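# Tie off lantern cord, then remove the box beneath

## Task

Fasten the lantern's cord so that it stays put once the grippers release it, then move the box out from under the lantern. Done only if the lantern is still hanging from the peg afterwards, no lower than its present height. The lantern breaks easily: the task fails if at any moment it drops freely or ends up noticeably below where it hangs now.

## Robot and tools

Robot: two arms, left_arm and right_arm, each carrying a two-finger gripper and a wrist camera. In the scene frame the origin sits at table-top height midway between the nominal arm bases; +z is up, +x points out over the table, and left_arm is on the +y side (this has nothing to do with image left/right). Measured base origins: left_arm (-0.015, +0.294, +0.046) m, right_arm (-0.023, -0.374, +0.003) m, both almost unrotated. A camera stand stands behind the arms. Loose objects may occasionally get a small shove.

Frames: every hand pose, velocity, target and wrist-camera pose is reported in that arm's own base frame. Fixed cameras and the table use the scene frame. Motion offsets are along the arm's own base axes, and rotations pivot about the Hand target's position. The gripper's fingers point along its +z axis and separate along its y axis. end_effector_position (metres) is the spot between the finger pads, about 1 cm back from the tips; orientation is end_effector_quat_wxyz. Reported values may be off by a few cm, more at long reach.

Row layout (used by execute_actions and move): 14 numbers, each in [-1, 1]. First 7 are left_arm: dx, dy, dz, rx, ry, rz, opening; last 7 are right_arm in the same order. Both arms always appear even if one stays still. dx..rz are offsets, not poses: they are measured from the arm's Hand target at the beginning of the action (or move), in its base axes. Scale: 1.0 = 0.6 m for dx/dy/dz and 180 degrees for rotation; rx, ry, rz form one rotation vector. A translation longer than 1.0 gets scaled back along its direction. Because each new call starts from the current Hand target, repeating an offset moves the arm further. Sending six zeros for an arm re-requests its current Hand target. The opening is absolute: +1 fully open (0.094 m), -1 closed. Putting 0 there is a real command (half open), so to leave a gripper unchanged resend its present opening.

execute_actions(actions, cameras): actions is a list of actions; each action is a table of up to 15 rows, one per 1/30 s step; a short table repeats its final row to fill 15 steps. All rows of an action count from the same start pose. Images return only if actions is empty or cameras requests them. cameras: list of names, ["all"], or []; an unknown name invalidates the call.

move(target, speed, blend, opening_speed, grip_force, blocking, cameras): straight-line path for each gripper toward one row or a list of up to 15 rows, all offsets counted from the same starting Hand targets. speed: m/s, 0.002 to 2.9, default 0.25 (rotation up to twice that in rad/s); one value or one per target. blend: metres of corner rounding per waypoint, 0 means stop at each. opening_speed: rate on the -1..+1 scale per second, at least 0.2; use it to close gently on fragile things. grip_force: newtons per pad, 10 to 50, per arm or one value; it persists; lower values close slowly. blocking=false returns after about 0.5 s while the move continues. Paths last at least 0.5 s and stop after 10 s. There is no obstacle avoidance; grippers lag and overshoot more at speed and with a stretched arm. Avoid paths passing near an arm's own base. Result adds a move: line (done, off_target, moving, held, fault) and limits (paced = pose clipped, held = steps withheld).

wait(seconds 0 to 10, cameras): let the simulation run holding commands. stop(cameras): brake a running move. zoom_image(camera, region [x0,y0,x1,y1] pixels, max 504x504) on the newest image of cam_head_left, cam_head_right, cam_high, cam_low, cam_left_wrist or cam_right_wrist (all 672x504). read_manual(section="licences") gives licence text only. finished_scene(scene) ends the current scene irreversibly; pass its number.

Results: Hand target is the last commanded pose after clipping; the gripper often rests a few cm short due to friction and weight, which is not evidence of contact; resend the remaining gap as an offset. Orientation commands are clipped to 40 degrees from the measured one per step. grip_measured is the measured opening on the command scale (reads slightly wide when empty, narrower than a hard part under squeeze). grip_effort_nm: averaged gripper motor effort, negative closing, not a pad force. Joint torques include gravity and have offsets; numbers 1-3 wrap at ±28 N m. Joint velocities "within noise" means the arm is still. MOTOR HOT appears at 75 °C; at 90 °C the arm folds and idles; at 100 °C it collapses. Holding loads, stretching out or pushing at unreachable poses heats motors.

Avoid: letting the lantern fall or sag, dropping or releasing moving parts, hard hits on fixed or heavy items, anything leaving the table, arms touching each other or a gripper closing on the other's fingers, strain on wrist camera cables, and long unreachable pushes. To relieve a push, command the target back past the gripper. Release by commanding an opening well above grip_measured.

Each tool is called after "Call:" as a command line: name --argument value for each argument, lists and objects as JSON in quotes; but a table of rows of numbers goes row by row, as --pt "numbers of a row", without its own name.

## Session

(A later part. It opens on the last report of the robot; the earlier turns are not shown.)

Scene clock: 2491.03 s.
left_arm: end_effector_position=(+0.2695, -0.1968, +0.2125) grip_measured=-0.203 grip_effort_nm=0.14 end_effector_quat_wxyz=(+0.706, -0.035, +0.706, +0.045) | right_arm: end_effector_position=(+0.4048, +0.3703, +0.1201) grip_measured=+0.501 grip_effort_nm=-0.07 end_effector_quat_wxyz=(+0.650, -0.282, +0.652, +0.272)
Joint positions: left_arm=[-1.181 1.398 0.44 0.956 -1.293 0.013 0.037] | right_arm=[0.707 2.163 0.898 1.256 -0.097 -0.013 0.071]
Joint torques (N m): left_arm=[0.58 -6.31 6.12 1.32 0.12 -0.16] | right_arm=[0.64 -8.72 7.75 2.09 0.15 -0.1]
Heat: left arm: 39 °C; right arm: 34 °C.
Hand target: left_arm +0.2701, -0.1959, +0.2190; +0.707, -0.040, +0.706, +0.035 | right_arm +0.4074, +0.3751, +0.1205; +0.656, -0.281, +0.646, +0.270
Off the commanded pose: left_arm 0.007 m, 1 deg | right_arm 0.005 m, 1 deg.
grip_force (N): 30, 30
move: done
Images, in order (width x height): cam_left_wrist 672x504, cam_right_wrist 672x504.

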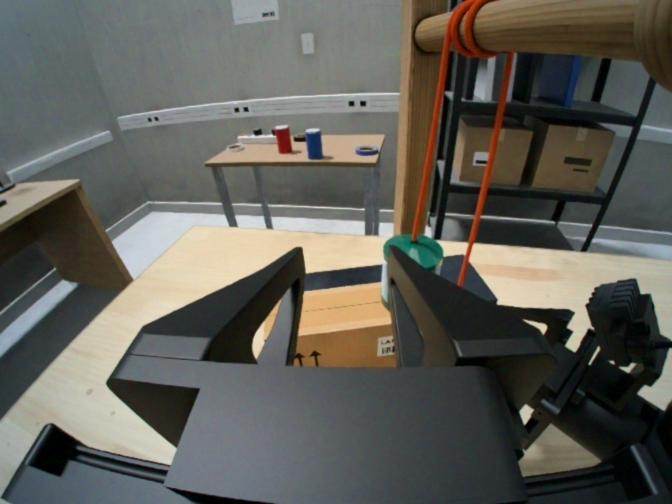

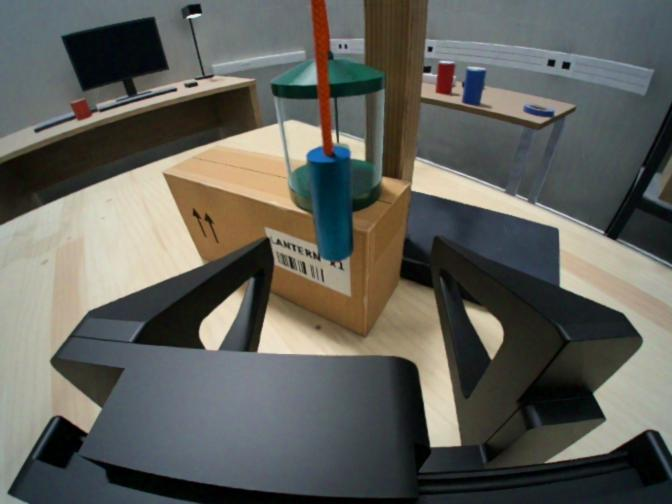

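Call:
wait --seconds 0.3 --cameras '["cam_right_wrist", "cam_left_wrist"]'

Scene clock: 2506.77 s.
left_arm: end_effector_position=(+0.2695, -0.1968, +0.2125) grip_measured=-0.203 grip_effort_nm=0.14 end_effector_quat_wxyz=(+0.706, -0.035, +0.706, +0.045) | right_arm: end_effector_position=(+0.4048, +0.3703, +0.1202) grip_measured=+0.501 grip_effort_nm=-0.07 end_effector_quat_wxyz=(+0.650, -0.282, +0.652, +0.272)
Joint positions: left_arm=[-1.181 1.398 0.44 0.956 -1.293 0.013 0.037] | right_arm=[0.707 2.163 0.898 1.256 -0.097 -0.013 0.071]
Joint torques (N m): left_arm=[0.59 -6.3 6.09 1.33 0.11 -0.15] | right_arm=[0.62 -8.73 7.84 2.1 0.14 -0.08]
Heat: left arm: 38 °C; right arm: 36 °C.
Hand target: left_arm +0.2701, -0.1959, +0.2190; +0.707, -0.040, +0.706, +0.035 | right_arm +0.4074, +0.3751, +0.1205; +0.656, -0.281, +0.646, +0.270
Tool commands: left_gripper/opening=-0.2 right_gripper/opening=+0.5
Off the commanded pose: left_arm 0.007 m, 1 deg | right_arm 0.005 m, 1 deg.
grip_force (N): 30, 30
wait: 0.30 s; at rest from the start
Images, in order (width x height): cam_left_wrist 672x504, cam_right_wrist 672x504.

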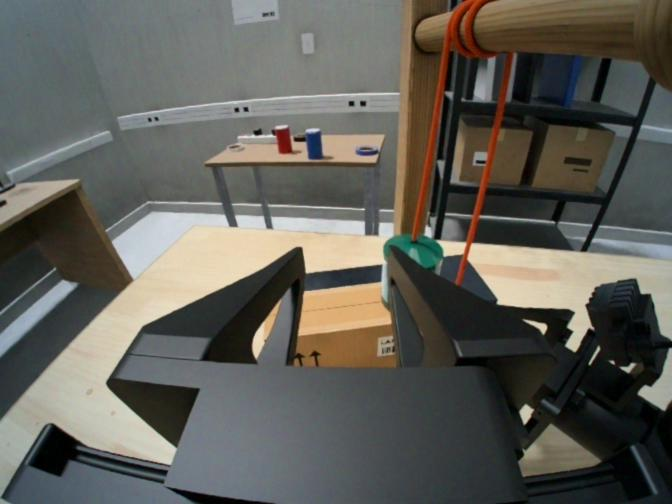

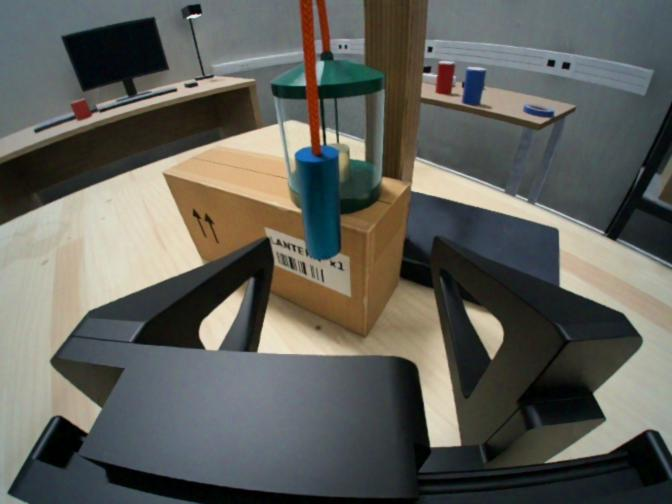

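Call:
move --target '[0, 0, 0, 0, 0, 0, -0.2, 0.015, 0.03, 0.012, 0, 0, 0, 0.5]' --speed 0.05 --cameras '["cam_right_wrist"]'

Scene clock: 2522.50 s.
left_arm: end_effector_position=(+0.2695, -0.1968, +0.2125) grip_measured=-0.203 grip_effort_nm=0.14 end_effector_quat_wxyz=(+0.706, -0.035, +0.706, +0.045) | right_arm: end_effector_position=(+0.4137, +0.3881, +0.1364) grip_measured=+0.501 grip_effort_nm=-0.07 end_effector_quat_wxyz=(+0.660, -0.278, +0.641, +0.275)
Joint positions: left_arm=[-1.181 1.398 0.44 0.956 -1.293 0.013 0.037] | right_arm=[0.727 2.177 0.986 1.215 -0.078 -0.013 0.071]
Joint torques (N m): left_arm=[0.58 -6.32 6.09 1.34 0.11 -0.14] | right_arm=[0.55 -8.96 8.12 1.79 0.16 -0.1]
Heat: left arm: 38 °C; right arm: 37 °C.
Hand target: left_arm +0.2701, -0.1959, +0.2190; +0.707, -0.040, +0.706, +0.035 | right_arm +0.4165, +0.3930, +0.1279; +0.656, -0.281, +0.646, +0.270
Off the commanded pose: left_arm 0.007 m, 1 deg | right_arm 0.010 m, 1 deg.
grip_force (N): 30, 30
move: done
Images, in order (width x height): cam_right_wrist 672x504.

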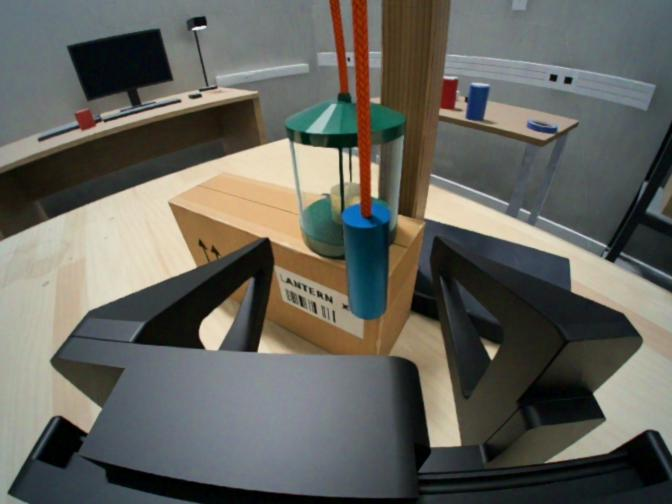

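Call:
move --target '[0, 0, 0, 0, 0, 0, -0.2, 0, 0, 0, 0, 0, 0, -0.8]' --speed 0.05 --opening_speed 0.5 --grip_force '[30, 25]' --cameras '["cam_right_wrist", "cam_left_wrist"]'

Scene clock: 2544.97 s.
left_arm: end_effector_position=(+0.2695, -0.1968, +0.2125) grip_measured=-0.203 grip_effort_nm=0.14 end_effector_quat_wxyz=(+0.706, -0.035, +0.706, +0.045) | right_arm: end_effector_position=(+0.4139, +0.3880, +0.1362) grip_measured=-0.634 grip_effort_nm=-0.48 end_effector_quat_wxyz=(+0.660, -0.278, +0.641, +0.275)
Joint positions: left_arm=[-1.181 1.398 0.44 0.956 -1.293 0.013 0.037] | right_arm=[0.727 2.177 0.986 1.214 -0.077 -0.013 0.017]
Joint torques (N m): left_arm=[0.54 -6.35 6.11 1.34 0.11 -0.15] | right_arm=[0.5 -8.9 8.09 1.79 0.15 -0.08]
Heat: left arm: 38 °C; right arm: 36 °C.
Hand target: left_arm +0.2701, -0.1959, +0.2190; +0.707, -0.040, +0.706, +0.035 | right_arm +0.4165, +0.3930, +0.1279; +0.656, -0.281, +0.646, +0.270
Off the commanded pose: left_arm 0.007 m, 1 deg | right_arm 0.010 m, 1 deg.
grip_force (N): 30, 25
move: done
Images, in order (width x height): cam_left_wrist 672x504, cam_right_wrist 672x504.

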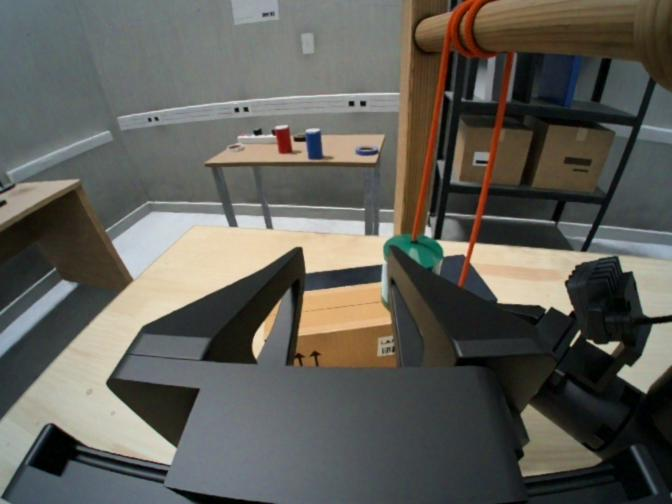

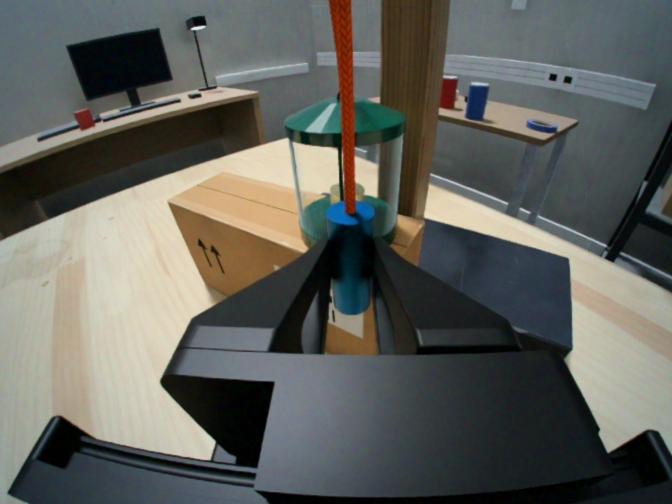

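Call:
move --target '[0.1465, -0.0035, -0.0233, 0, 0, -0.21, -0.2, 0, 0, 0, 0, 0, 0, -0.8]' --speed 0.12 --cameras '["cam_left_wrist", "cam_right_wrist", "cam_high"]'

Scene clock: 2598.53 s.
left_arm: end_effector_position=(+0.3525, -0.1946, +0.1950) grip_measured=-0.203 grip_effort_nm=0.14 end_effector_quat_wxyz=(+0.671, +0.193, +0.691, -0.187) | right_arm: end_effector_position=(+0.4139, +0.3880, +0.1362) grip_measured=-0.636 grip_effort_nm=-0.56 end_effector_quat_wxyz=(+0.660, -0.278, +0.641, +0.275)
Joint positions: left_arm=[-0.477 1.386 0.374 0.984 0.068 0.002 0.037] | right_arm=[0.727 2.177 0.986 1.214 -0.077 -0.013 0.017]
Joint torques (N m): left_arm=[0.47 -3.15 8.05 2.37 0.16 -0.1] | right_arm=[0.53 -8.95 8.16 1.79 0.15 -0.08]
Heat: left arm: 38 °C; right arm: 37 °C.
Hand target: left_arm +0.3581, -0.1980, +0.2051; +0.680, +0.191, +0.681, -0.195 | right_arm +0.4165, +0.3930, +0.1279; +0.656, -0.281, +0.646, +0.270
Off the commanded pose: left_arm 0.012 m, 2 deg | right_arm 0.010 m, 1 deg.
grip_force (N): 30, 25
move: off_target (left_arm)
Images, in order (width x height): cam_high 672x504, cam_left_wrist 672x504, cam_right_wrist 672x504.

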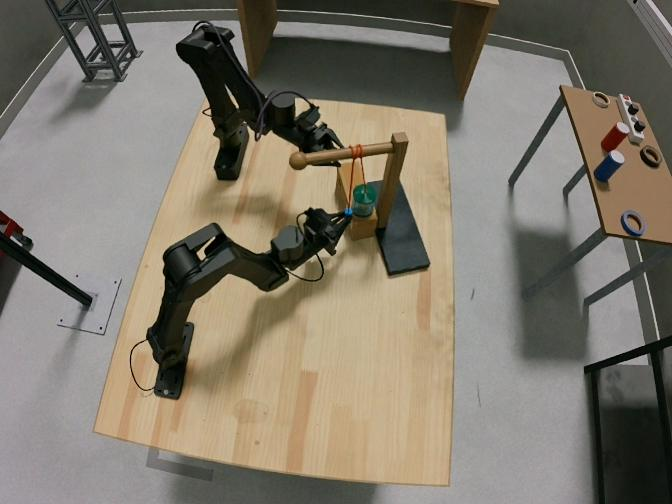

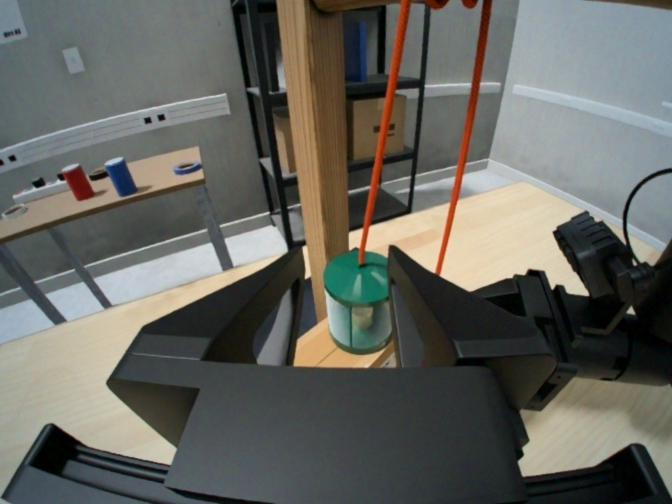

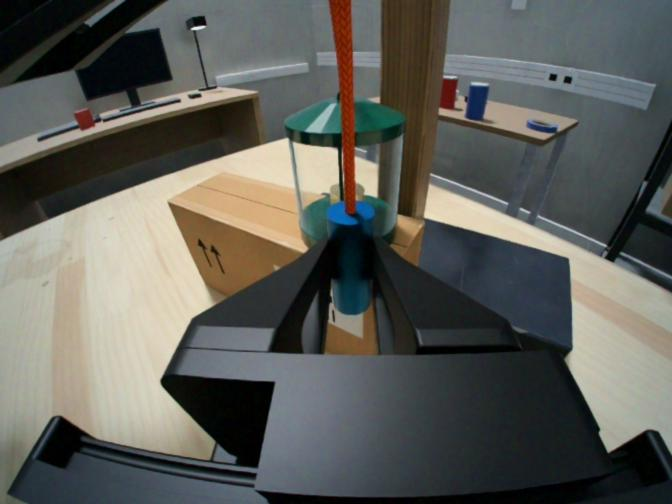

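Call:
move --target '[0.0777, -0.0645, -0.0217, 0, 0, 0, -0.2, 0, 0, 0, 0, 0, 0, -0.8]' --speed 0.07 --cameras '["cam_left_wrist", "cam_right_wrist"]'

Scene clock: 2626.57 s.
left_arm: end_effector_position=(+0.3993, -0.2321, +0.1859) grip_measured=-0.203 grip_effort_nm=0.14 end_effector_quat_wxyz=(+0.672, +0.196, +0.688, -0.191) | right_arm: end_effector_position=(+0.4139, +0.3880, +0.1362) grip_measured=-0.636 grip_effort_nm=-0.56 end_effector_quat_wxyz=(+0.660, -0.278, +0.641, +0.275)
Joint positions: left_arm=[-0.513 1.666 0.574 1.069 0.041 0.001 0.037] | right_arm=[0.727 2.177 0.986 1.214 -0.077 -0.013 0.017]
Joint torques (N m): left_arm=[-0.5 -5.12 7.64 2.38 -0.05 -0.11] | right_arm=[0.51 -8.99 8.1 1.8 0.15 -0.07]
Heat: left arm: 42 °C; right arm: 37 °C.
Hand target: left_arm +0.4046, -0.2367, +0.1920; +0.680, +0.191, +0.681, -0.195 | right_arm +0.4165, +0.3930, +0.1279; +0.656, -0.281, +0.646, +0.270
Off the commanded pose: left_arm 0.009 m, 1 deg | right_arm 0.010 m, 1 deg.
grip_force (N): 30, 25
move: done
Images, in order (width x height): cam_left_wrist 672x504, cam_right_wrist 672x504.

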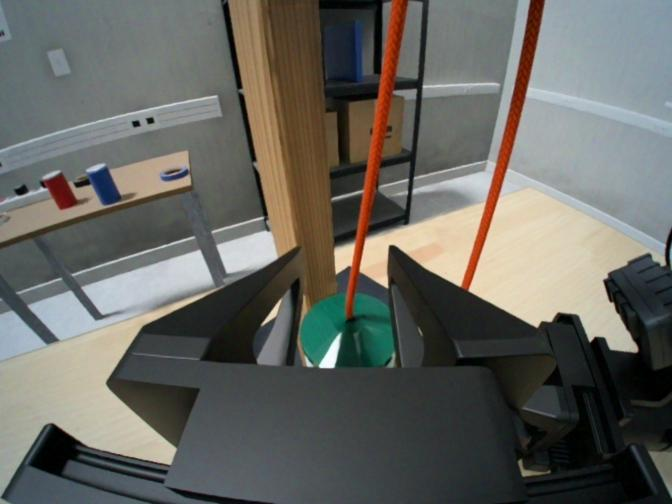

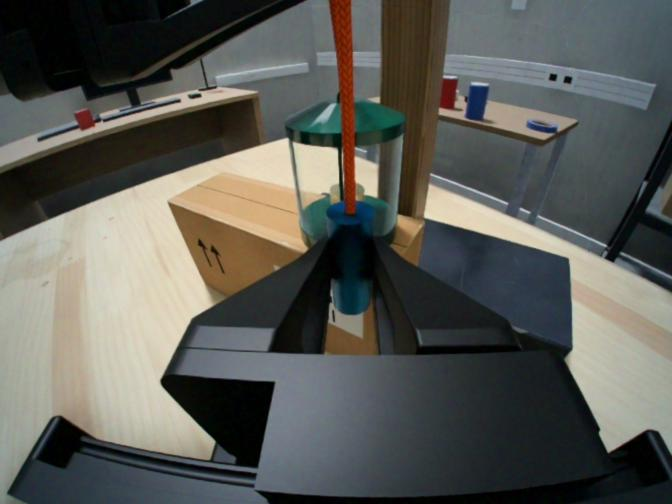

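Call:
zoom_image --camera "cam_left_wrist" --region '[240, 200, 460, 380]'

Call:
zoom_image --camera "cam_right_wrist" --region '[200, 0, 440, 240]'

Scaled by 2.291 from the camera's 672x504 image, which has a finer 960x720 frame.

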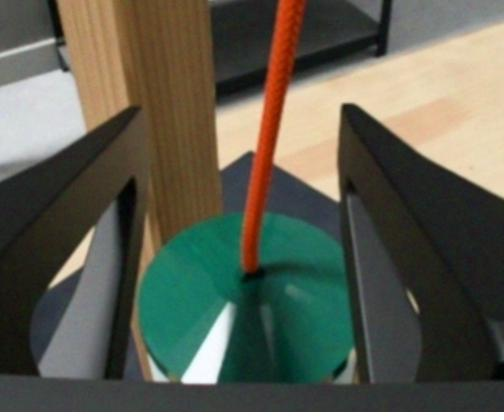

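Scaled by 2.100 from the camera's 672x504 image, which has a finer 960x720 frame.

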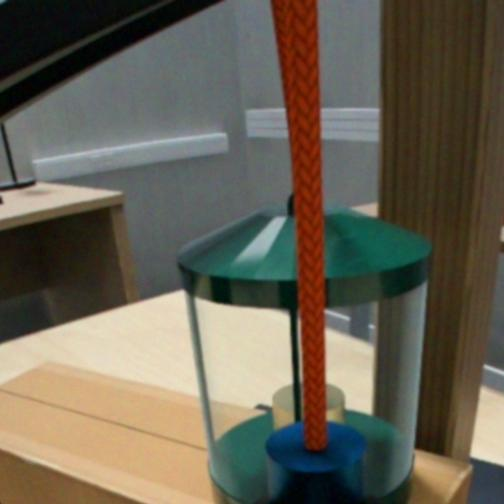

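Call:
move --target '[0.0245, -0.0255, 0.0, 0, 0, 0, -0.2, 0, 0, 0, 0, 0, 0, -0.8]' --speed 0.05 --cameras '["cam_left_wrist", "cam_right_wrist"]'

Call:
zoom_image --camera "cam_left_wrist" --region '[240, 200, 460, 380]'

Scene clock: 2707.70 s.
left_arm: end_effector_position=(+0.4143, -0.2473, +0.1917) grip_measured=-0.203 grip_effort_nm=0.14 end_effector_quat_wxyz=(+0.679, +0.194, +0.681, -0.192) | right_arm: end_effector_position=(+0.4139, +0.3880, +0.1362) grip_measured=-0.636 grip_effort_nm=-0.56 end_effector_quat_wxyz=(+0.660, -0.278, +0.641, +0.275)
Joint positions: left_arm=[-0.532 1.731 0.658 1.069 0.021 0.001 0.037] | right_arm=[0.727 2.177 0.986 1.214 -0.077 -0.013 0.017]
Joint torques (N m): left_arm=[-0.44 -5.53 7.69 2.22 -0.07 -0.11] | right_arm=[0.53 -8.95 8.1 1.8 0.14 -0.09]
Heat: left arm: 40 °C; right arm: 38 °C.
Hand target: left_arm +0.4194, -0.2520, +0.1921; +0.680, +0.190, +0.681, -0.195 | right_arm +0.4165, +0.3930, +0.1279; +0.656, -0.281, +0.646, +0.270
Off the commanded pose: left_arm 0.007 m, 1 deg | right_arm 0.010 m, 1 deg.
grip_force (N): 30, 25
move: done
Images, in order (width x height): cam_left_wrist 672x504, cam_right_wrist 672x504.

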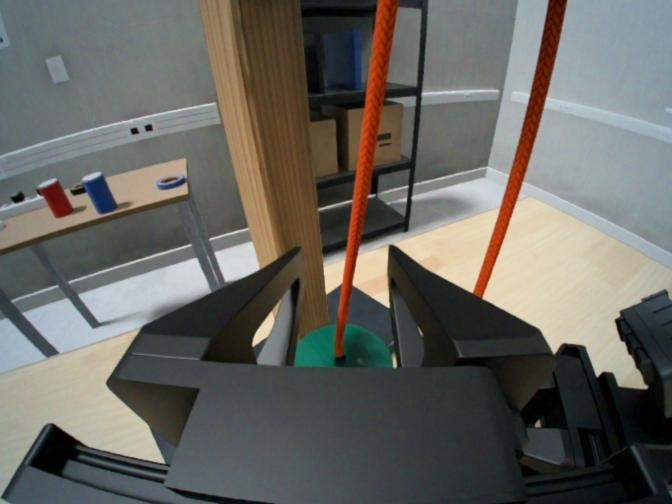

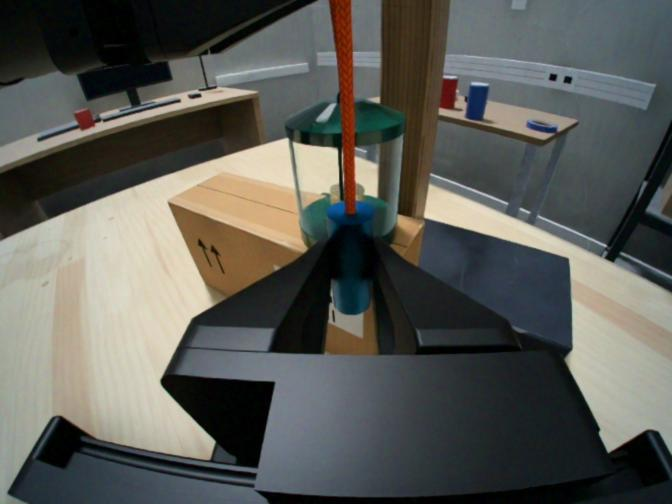

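Scaled by 2.291 from the camera's 672x504 image, which has a finer 960x720 frame.

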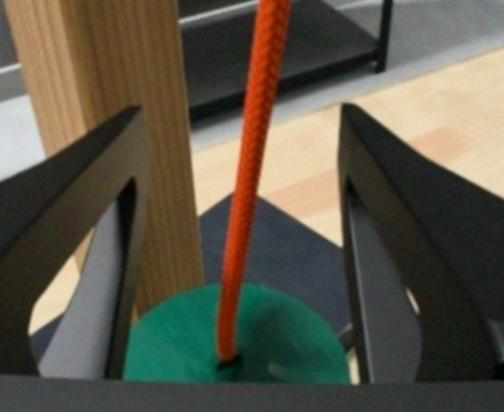

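Call:
move --target '[0,0,0,0,0,0,-1,0,0,0,0,0,0,-0.8]' --opening_speed 0.5 --grip_force '[30, 25]' --cameras '["cam_left_wrist", "cam_high", "cam_right_wrist"]'

Scene clock: 2745.43 s.
left_arm: end_effector_position=(+0.4144, -0.2472, +0.1917) grip_measured=-0.929 grip_effort_nm=-0.61 end_effector_quat_wxyz=(+0.679, +0.194, +0.681, -0.192) | right_arm: end_effector_position=(+0.4139, +0.3880, +0.1362) grip_measured=-0.636 grip_effort_nm=-0.56 end_effector_quat_wxyz=(+0.660, -0.278, +0.641, +0.275)
Joint positions: left_arm=[-0.532 1.731 0.658 1.069 0.021 0.001 0.003] | right_arm=[0.727 2.177 0.986 1.214 -0.077 -0.013 0.017]
Joint torques (N m): left_arm=[-0.49 -5.59 7.73 2.21 -0.08 -0.1] | right_arm=[0.51 -9.01 8.06 1.79 0.14 -0.1]
Heat: left arm: 39 °C; right arm: 38 °C.
Hand target: left_arm +0.4194, -0.2520, +0.1921; +0.680, +0.190, +0.681, -0.195 | right_arm +0.4165, +0.3930, +0.1279; +0.656, -0.281, +0.646, +0.270
Off the commanded pose: left_arm 0.007 m, 1 deg | right_arm 0.010 m, 1 deg.
grip_force (N): 30, 25
move: done
Images, in order (width x height): cam_high 672x504, cam_left_wrist 672x504, cam_right_wrist 672x504.

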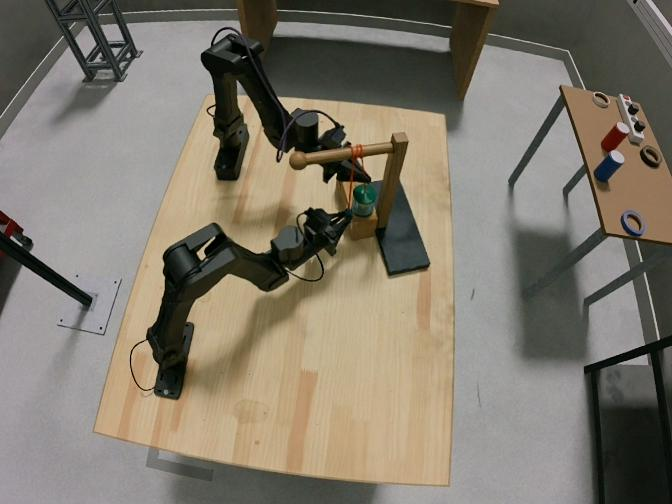

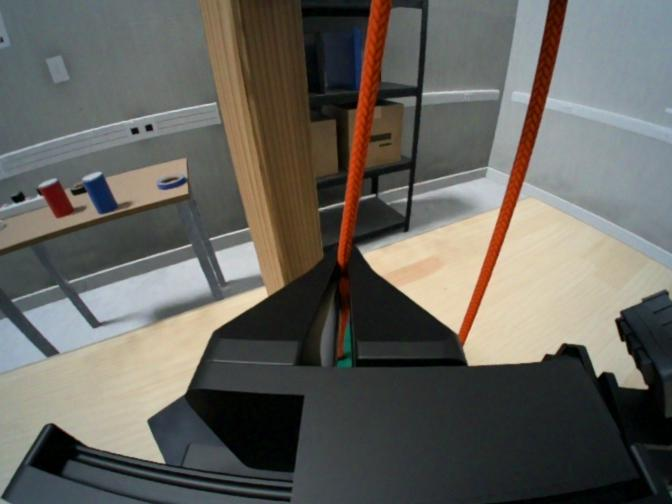

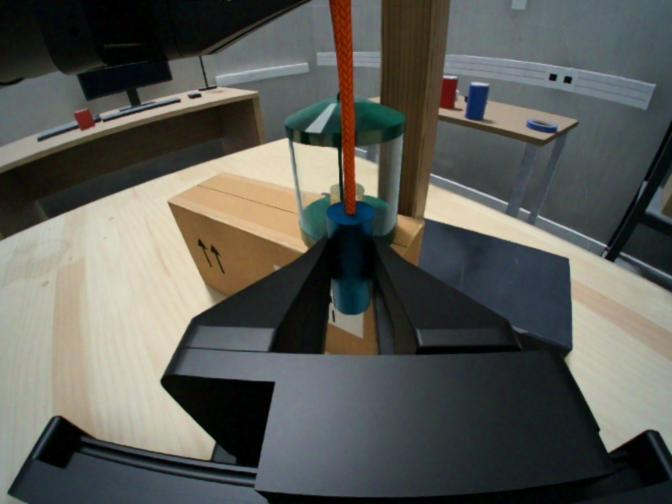

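Call:
move --target '[0,0,0.05,0,0,0,-1,0,0,0,0,0,0,-0.8]' --speed 0.03 --cameras '["cam_left_wrist", "cam_high", "cam_right_wrist"]'

Scene clock: 2755.50 s.
left_arm: end_effector_position=(+0.4181, -0.2492, +0.1918) grip_measured=-0.930 grip_effort_nm=-0.66 end_effector_quat_wxyz=(+0.660, +0.199, +0.700, -0.187) | right_arm: end_effector_position=(+0.4139, +0.3880, +0.1362) grip_measured=-0.636 grip_effort_nm=-0.56 end_effector_quat_wxyz=(+0.660, -0.278, +0.641, +0.275)
Joint positions: left_arm=[-0.532 1.698 0.699 0.939 0.02 0.001 0.003] | right_arm=[0.727 2.177 0.986 1.214 -0.077 -0.013 0.017]
Joint torques (N m): left_arm=[-0.43 -10.66 8.43 2.08 -0.04 -0.12] | right_arm=[0.53 -8.96 8.03 1.78 0.14 -0.09]
Heat: left arm: 39 °C; right arm: 38 °C.
Hand target: left_arm +0.4194, -0.2520, +0.2220; +0.680, +0.190, +0.681, -0.195 | right_arm +0.4165, +0.3930, +0.1279; +0.656, -0.281, +0.646, +0.270
Off the commanded pose: left_arm 0.030 m, 4 deg | right_arm 0.010 m, 1 deg.
grip_force (N): 30, 25
move: off_target (left_arm)
Images, in order (width x height): cam_high 672x504, cam_left_wrist 672x504, cam_right_wrist 672x504.

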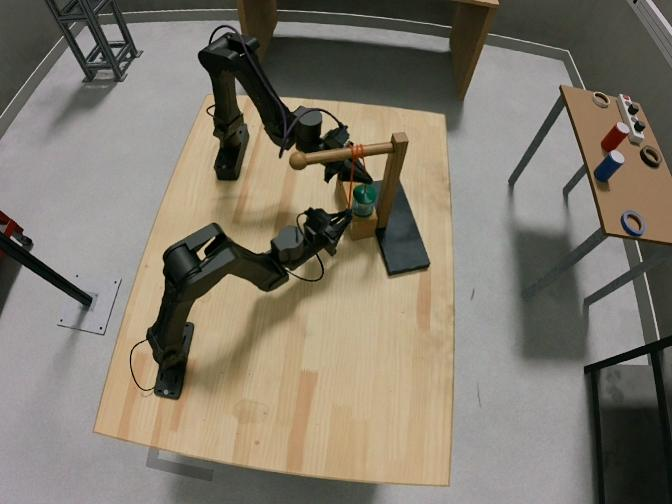

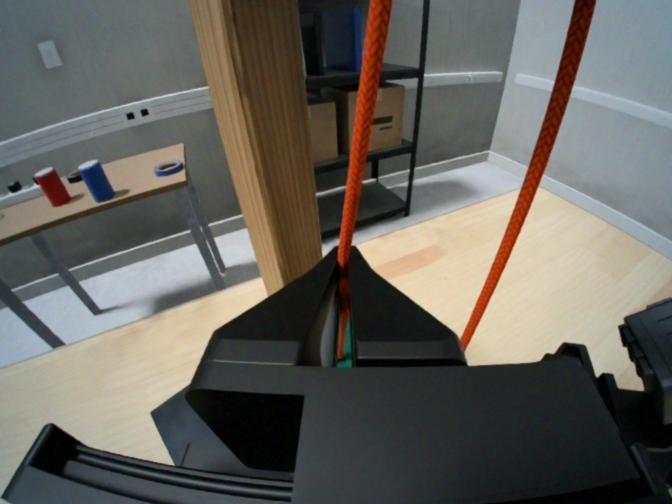

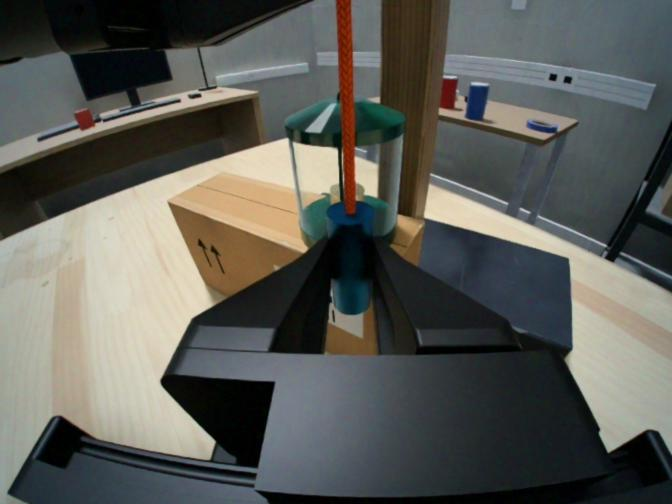

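Call:
move --target '[0,0,0.025,0,0,0,-1,0,0,0,0,0,0,-0.8]' --speed 0.03 --cameras '["cam_left_wrist", "cam_right_wrist"]'

Scene clock: 2767.93 s.
left_arm: end_effector_position=(+0.4171, -0.2485, +0.1923) grip_measured=-0.930 grip_effort_nm=-0.66 end_effector_quat_wxyz=(+0.644, +0.202, +0.715, -0.183) | right_arm: end_effector_position=(+0.4139, +0.3880, +0.1362) grip_measured=-0.636 grip_effort_nm=-0.56 end_effector_quat_wxyz=(+0.660, -0.278, +0.641, +0.275)
Joint positions: left_arm=[-0.532 1.662 0.717 0.842 0.019 0.001 0.003] | right_arm=[0.727 2.177 0.986 1.214 -0.077 -0.013 0.017]
Joint torques (N m): left_arm=[-0.42 -11.19 9.26 2.4 -0.02 -0.1] | right_arm=[0.53 -8.96 8.1 1.81 0.13 -0.1]
Heat: left arm: 41 °C; right arm: 38 °C.
Hand target: left_arm +0.4194, -0.2520, +0.2369; +0.680, +0.190, +0.681, -0.195 | right_arm +0.4165, +0.3930, +0.1279; +0.656, -0.281, +0.646, +0.270
Off the commanded pose: left_arm 0.045 m, 6 deg | right_arm 0.010 m, 1 deg.
grip_force (N): 30, 25
move: off_target (left_arm)
Images, in order (width x height): cam_left_wrist 672x504, cam_right_wrist 672x504.

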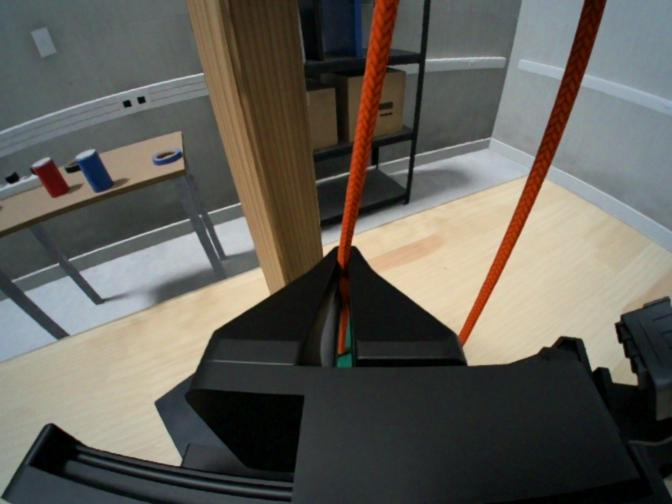

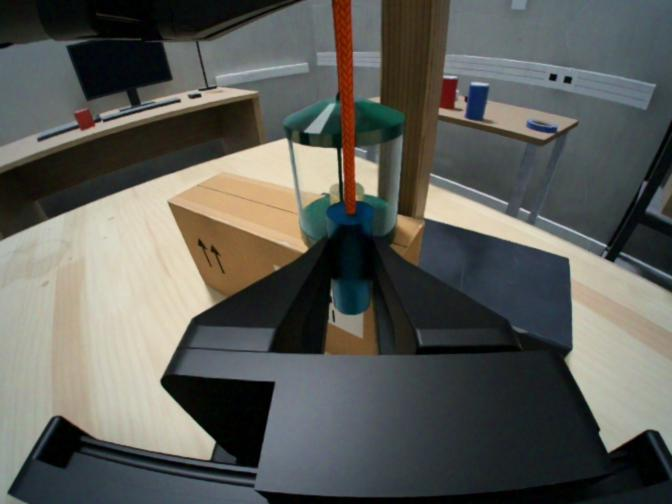

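Call:
move --target '[0,0,0.025,-0.0172,-0.0286,0,-1,0,0,0,0,0,0,-0.8]' --speed 0.03 --cameras '["cam_left_wrist", "cam_right_wrist", "cam_high"]'

Call:
zoom_image --camera "cam_high" --region '[290, 120, 420, 250]'

Scene clock: 2837.67 s.
left_arm: end_effector_position=(+0.4183, -0.2492, +0.2150) grip_measured=-0.930 grip_effort_nm=-0.66 end_effector_quat_wxyz=(+0.676, +0.194, +0.685, -0.191) | right_arm: end_effector_position=(+0.4139, +0.3880, +0.1344) grip_measured=-0.636 grip_effort_nm=-0.56 end_effector_quat_wxyz=(+0.658, -0.279, +0.643, +0.274)
Joint positions: left_arm=[-0.532 1.662 0.717 0.932 0.019 0 0.003] | right_arm=[0.727 2.177 0.986 1.207 -0.077 -0.013 0.017]
Joint torques (N m): left_arm=[-0.4 -8.38 7.8 3.08 -0.02 -0.08] | right_arm=[0.53 -8.95 8.17 1.85 0.13 -0.1]
Heat: left arm: 47 °C; right arm: 38 °C.
Hand target: left_arm +0.4194, -0.2520, +0.2519; +0.715, +0.181, +0.644, -0.205 | right_arm +0.4165, +0.3930, +0.1279; +0.656, -0.281, +0.646, +0.270
Off the commanded pose: left_arm 0.037 m, 7 deg | right_arm 0.009 m, 1 deg.
grip_force (N): 30, 25
move: off_target (left_arm)
Images, in order (width x height): cam_high 672x504, cam_left_wrist 672x504, cam_right_wrist 672x504.

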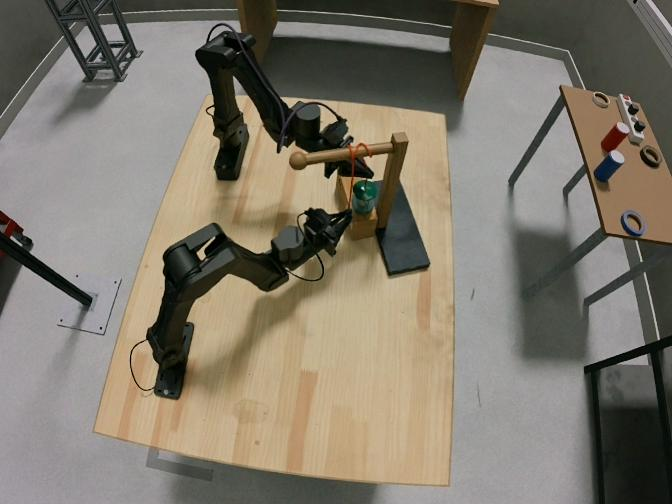

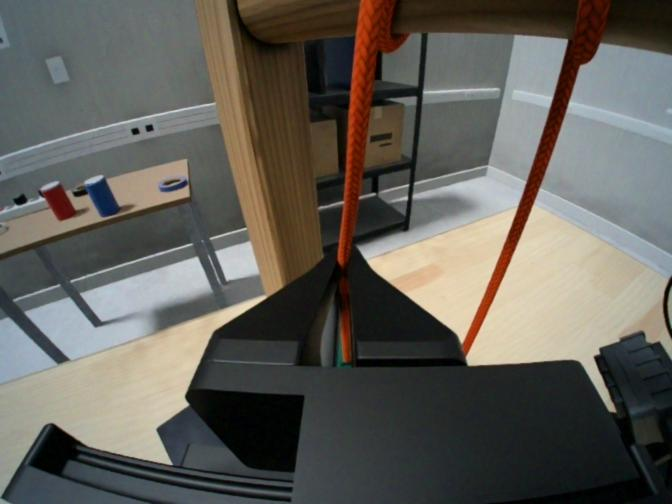

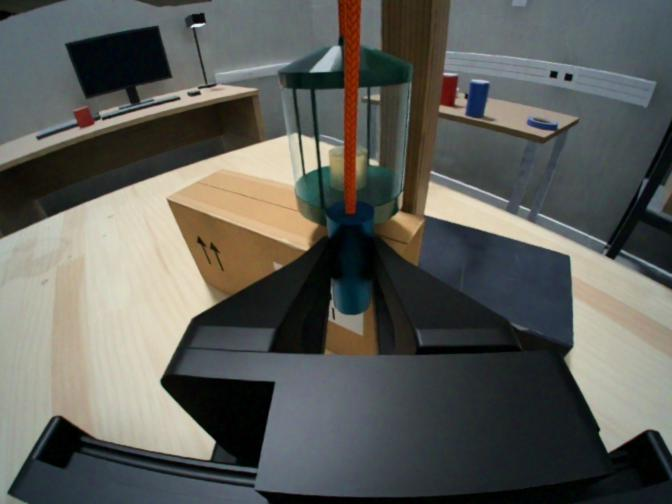

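Scaled by 3.877 from the camera's 672x504 image, which has a finer 960x720 frame.

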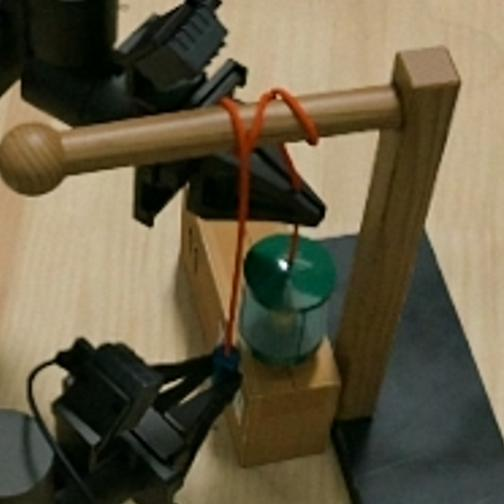

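Call:
move --target '[0,0,0,0,0,0,-1,0,0,-0.0417,0,0,0,-0.8]' --speed 0.05 --cameras '["cam_left_wrist", "cam_right_wrist", "cam_high"]'

Call:
zoom_image --camera "cam_high" --region '[290, 120, 420, 250]'

Scene clock: 2858.53 s.
left_arm: end_effector_position=(+0.4183, -0.2492, +0.2156) grip_measured=-0.930 grip_effort_nm=-0.66 end_effector_quat_wxyz=(+0.677, +0.193, +0.684, -0.192) | right_arm: end_effector_position=(+0.4152, +0.3891, +0.1138) grip_measured=-0.636 grip_effort_nm=-0.56 end_effector_quat_wxyz=(+0.661, -0.278, +0.641, +0.275)
Joint positions: left_arm=[-0.532 1.662 0.717 0.935 0.019 0 0.003] | right_arm=[0.727 2.256 0.994 1.286 -0.077 -0.013 0.017]
Joint torques (N m): left_arm=[-0.42 -8.39 7.86 3.08 -0.03 -0.11] | right_arm=[0.47 -8.84 7.15 1.88 0.14 -0.1]
Heat: left arm: 46 °C; right arm: 39 °C.
Hand target: left_arm +0.4194, -0.2520, +0.2520; +0.715, +0.181, +0.644, -0.205 | right_arm +0.4164, +0.3930, +0.1026; +0.656, -0.281, +0.646, +0.270
Off the commanded pose: left_arm 0.037 m, 7 deg | right_arm 0.012 m, 1 deg.
grip_force (N): 30, 25
move: off_target (left_arm, right_arm)
Images, in order (width x height): cam_high 672x504, cam_left_wrist 672x504, cam_right_wrist 672x504.

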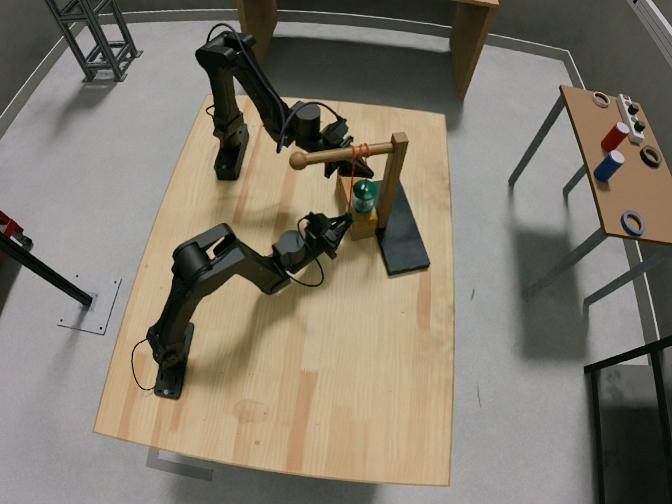

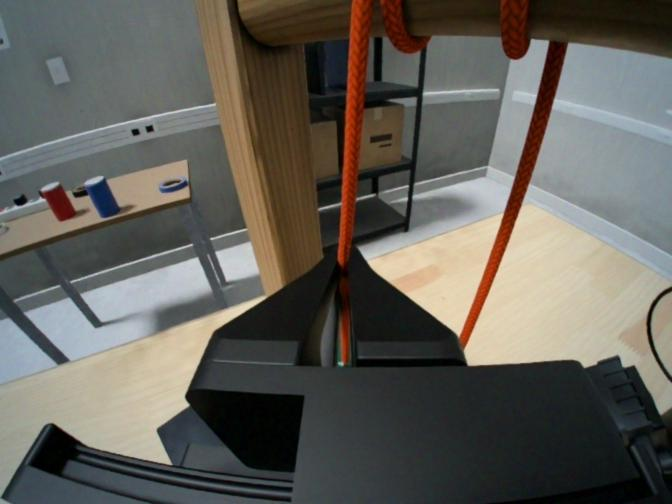

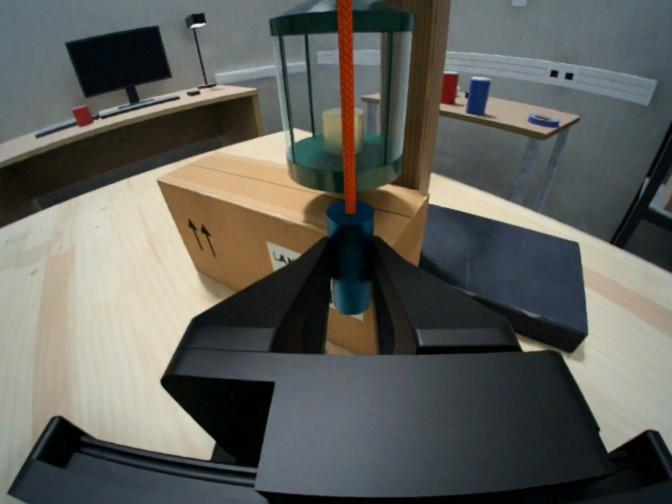

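Scaled by 3.877 from the camera's 672x504 image, which has a finer 960x720 frame.

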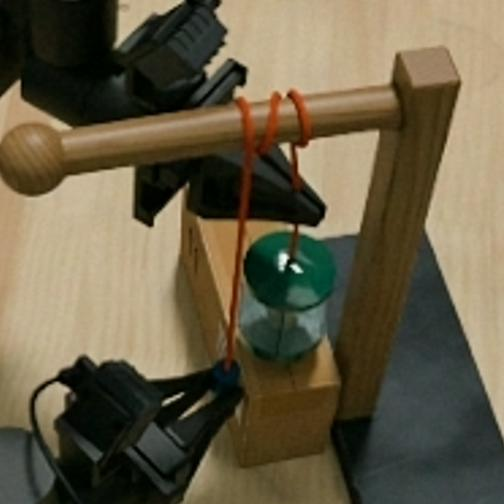

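Call:
move --target '[0,0,0,0,0,0,-1,0,0,-0.0133,0,0,0,-0.8]' --speed 0.04 --cameras '["cam_left_wrist", "cam_right_wrist", "cam_high"]'

Call:
zoom_image --camera "cam_high" --region '[320, 130, 400, 210]'

Scene clock: 2875.20 s.
left_arm: end_effector_position=(+0.4183, -0.2492, +0.2156) grip_measured=-0.930 grip_effort_nm=-0.66 end_effector_quat_wxyz=(+0.677, +0.193, +0.684, -0.192) | right_arm: end_effector_position=(+0.4148, +0.3888, +0.1124) grip_measured=-0.636 grip_effort_nm=-0.56 end_effector_quat_wxyz=(+0.668, -0.276, +0.634, +0.277)
Joint positions: left_arm=[-0.532 1.662 0.717 0.935 0.019 0 0.003] | right_arm=[0.727 2.279 0.994 1.33 -0.077 -0.013 0.017]
Joint torques (N m): left_arm=[-0.43 -8.38 7.9 3.07 -0.02 -0.11] | right_arm=[0.47 -8.54 6.87 1.69 0.12 -0.08]
Heat: left arm: 46 °C; right arm: 38 °C.
Hand target: left_arm +0.4194, -0.2520, +0.2520; +0.715, +0.181, +0.644, -0.205 | right_arm +0.4164, +0.3930, +0.0947; +0.656, -0.281, +0.646, +0.270
Off the commanded pose: left_arm 0.036 m, 7 deg | right_arm 0.018 m, 2 deg.
grip_force (N): 30, 25
move: off_target (left_arm, right_arm)
Images, in order (width x height): cam_high 672x504, cam_left_wrist 672x504, cam_right_wrist 672x504.

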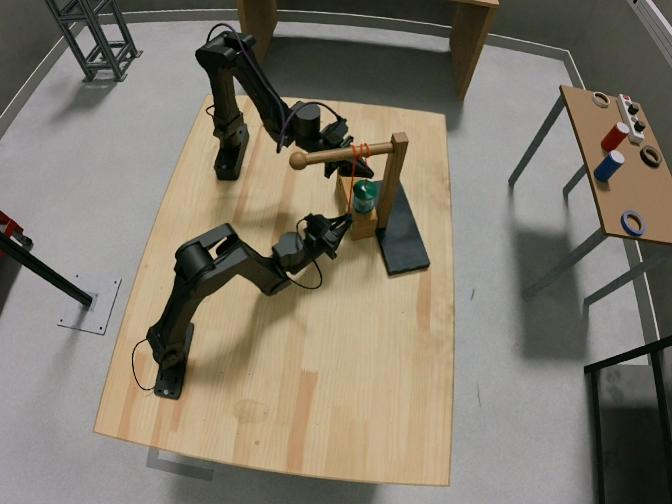

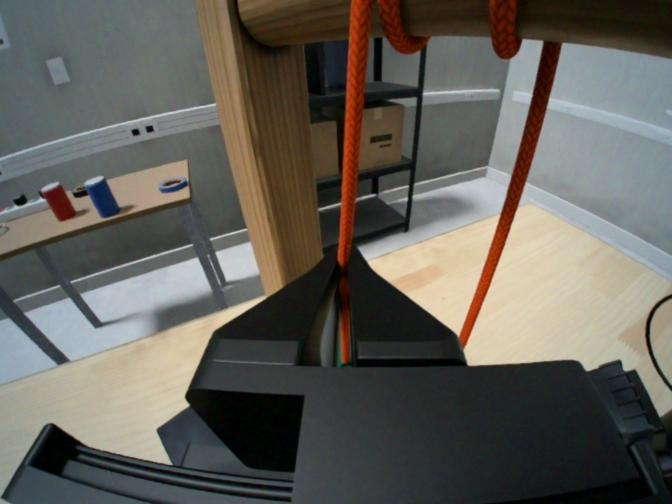

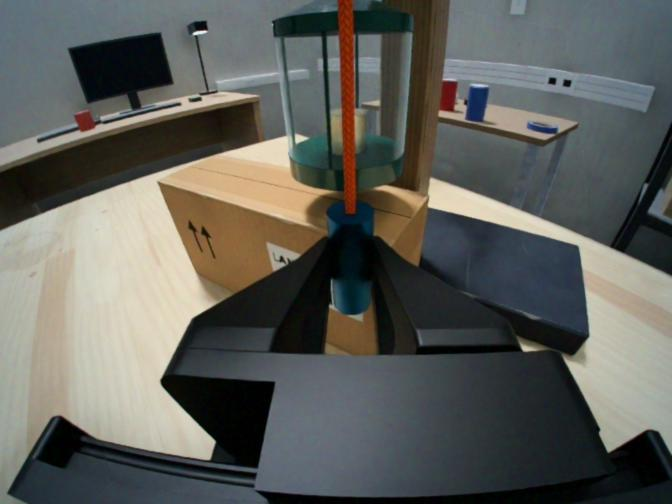

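Scaled by 6.300 from the camera's 672x504 image, which has a finer 960x720 frame.

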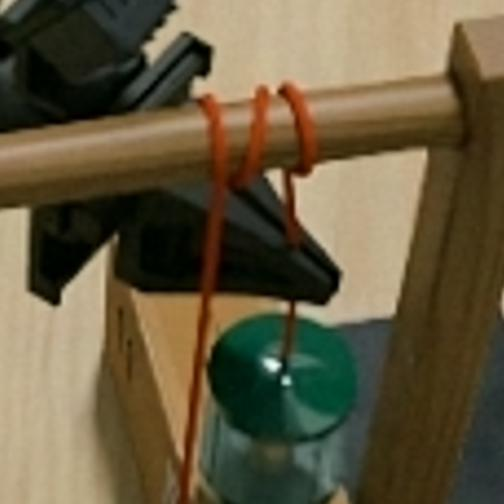

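Call:
move --target '[0,0,-0.0333,0,0,0,-1,0,0,0,0,0,0,-0.8]' --speed 0.03 --cameras '["cam_right_wrist"]'

Scene clock: 2892.03 s.
left_arm: end_effector_position=(+0.4209, -0.2507, +0.2234) grip_measured=-0.930 grip_effort_nm=-0.66 end_effector_quat_wxyz=(+0.698, +0.188, +0.663, -0.197) | right_arm: end_effector_position=(+0.4148, +0.3888, +0.1061) grip_measured=-0.636 grip_effort_nm=-0.56 end_effector_quat_wxyz=(+0.663, -0.277, +0.639, +0.276)
Joint positions: left_arm=[-0.532 1.697 0.717 1.032 0.019 0 0.003] | right_arm=[0.727 2.287 0.994 1.323 -0.077 -0.013 0.017]
Joint torques (N m): left_arm=[-0.47 -6.37 5.35 2.99 -0.01 -0.11] | right_arm=[0.49 -9.21 7.19 1.78 0.14 -0.08]
Heat: left arm: 46 °C; right arm: 37 °C.
Hand target: left_arm +0.4194, -0.2520, +0.2319; +0.715, +0.181, +0.644, -0.205 | right_arm +0.4164, +0.3930, +0.0948; +0.656, -0.281, +0.646, +0.270
Off the commanded pose: left_arm 0.009 m, 3 deg | right_arm 0.012 m, 1 deg.
grip_force (N): 30, 25
move: off_target (left_arm, right_arm)
Images, in order (width x height): cam_right_wrist 672x504.

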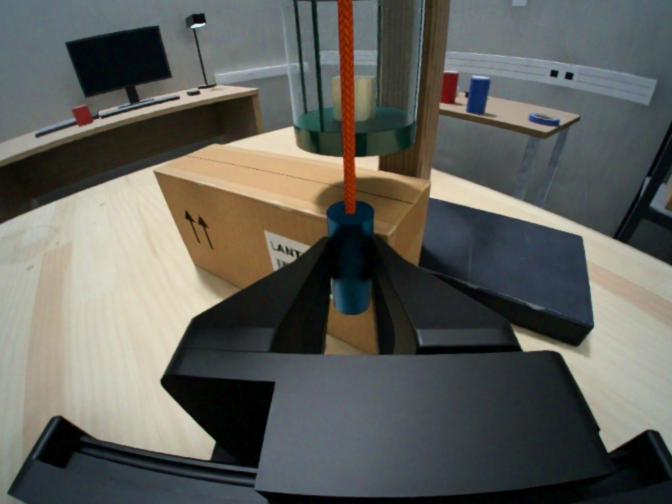

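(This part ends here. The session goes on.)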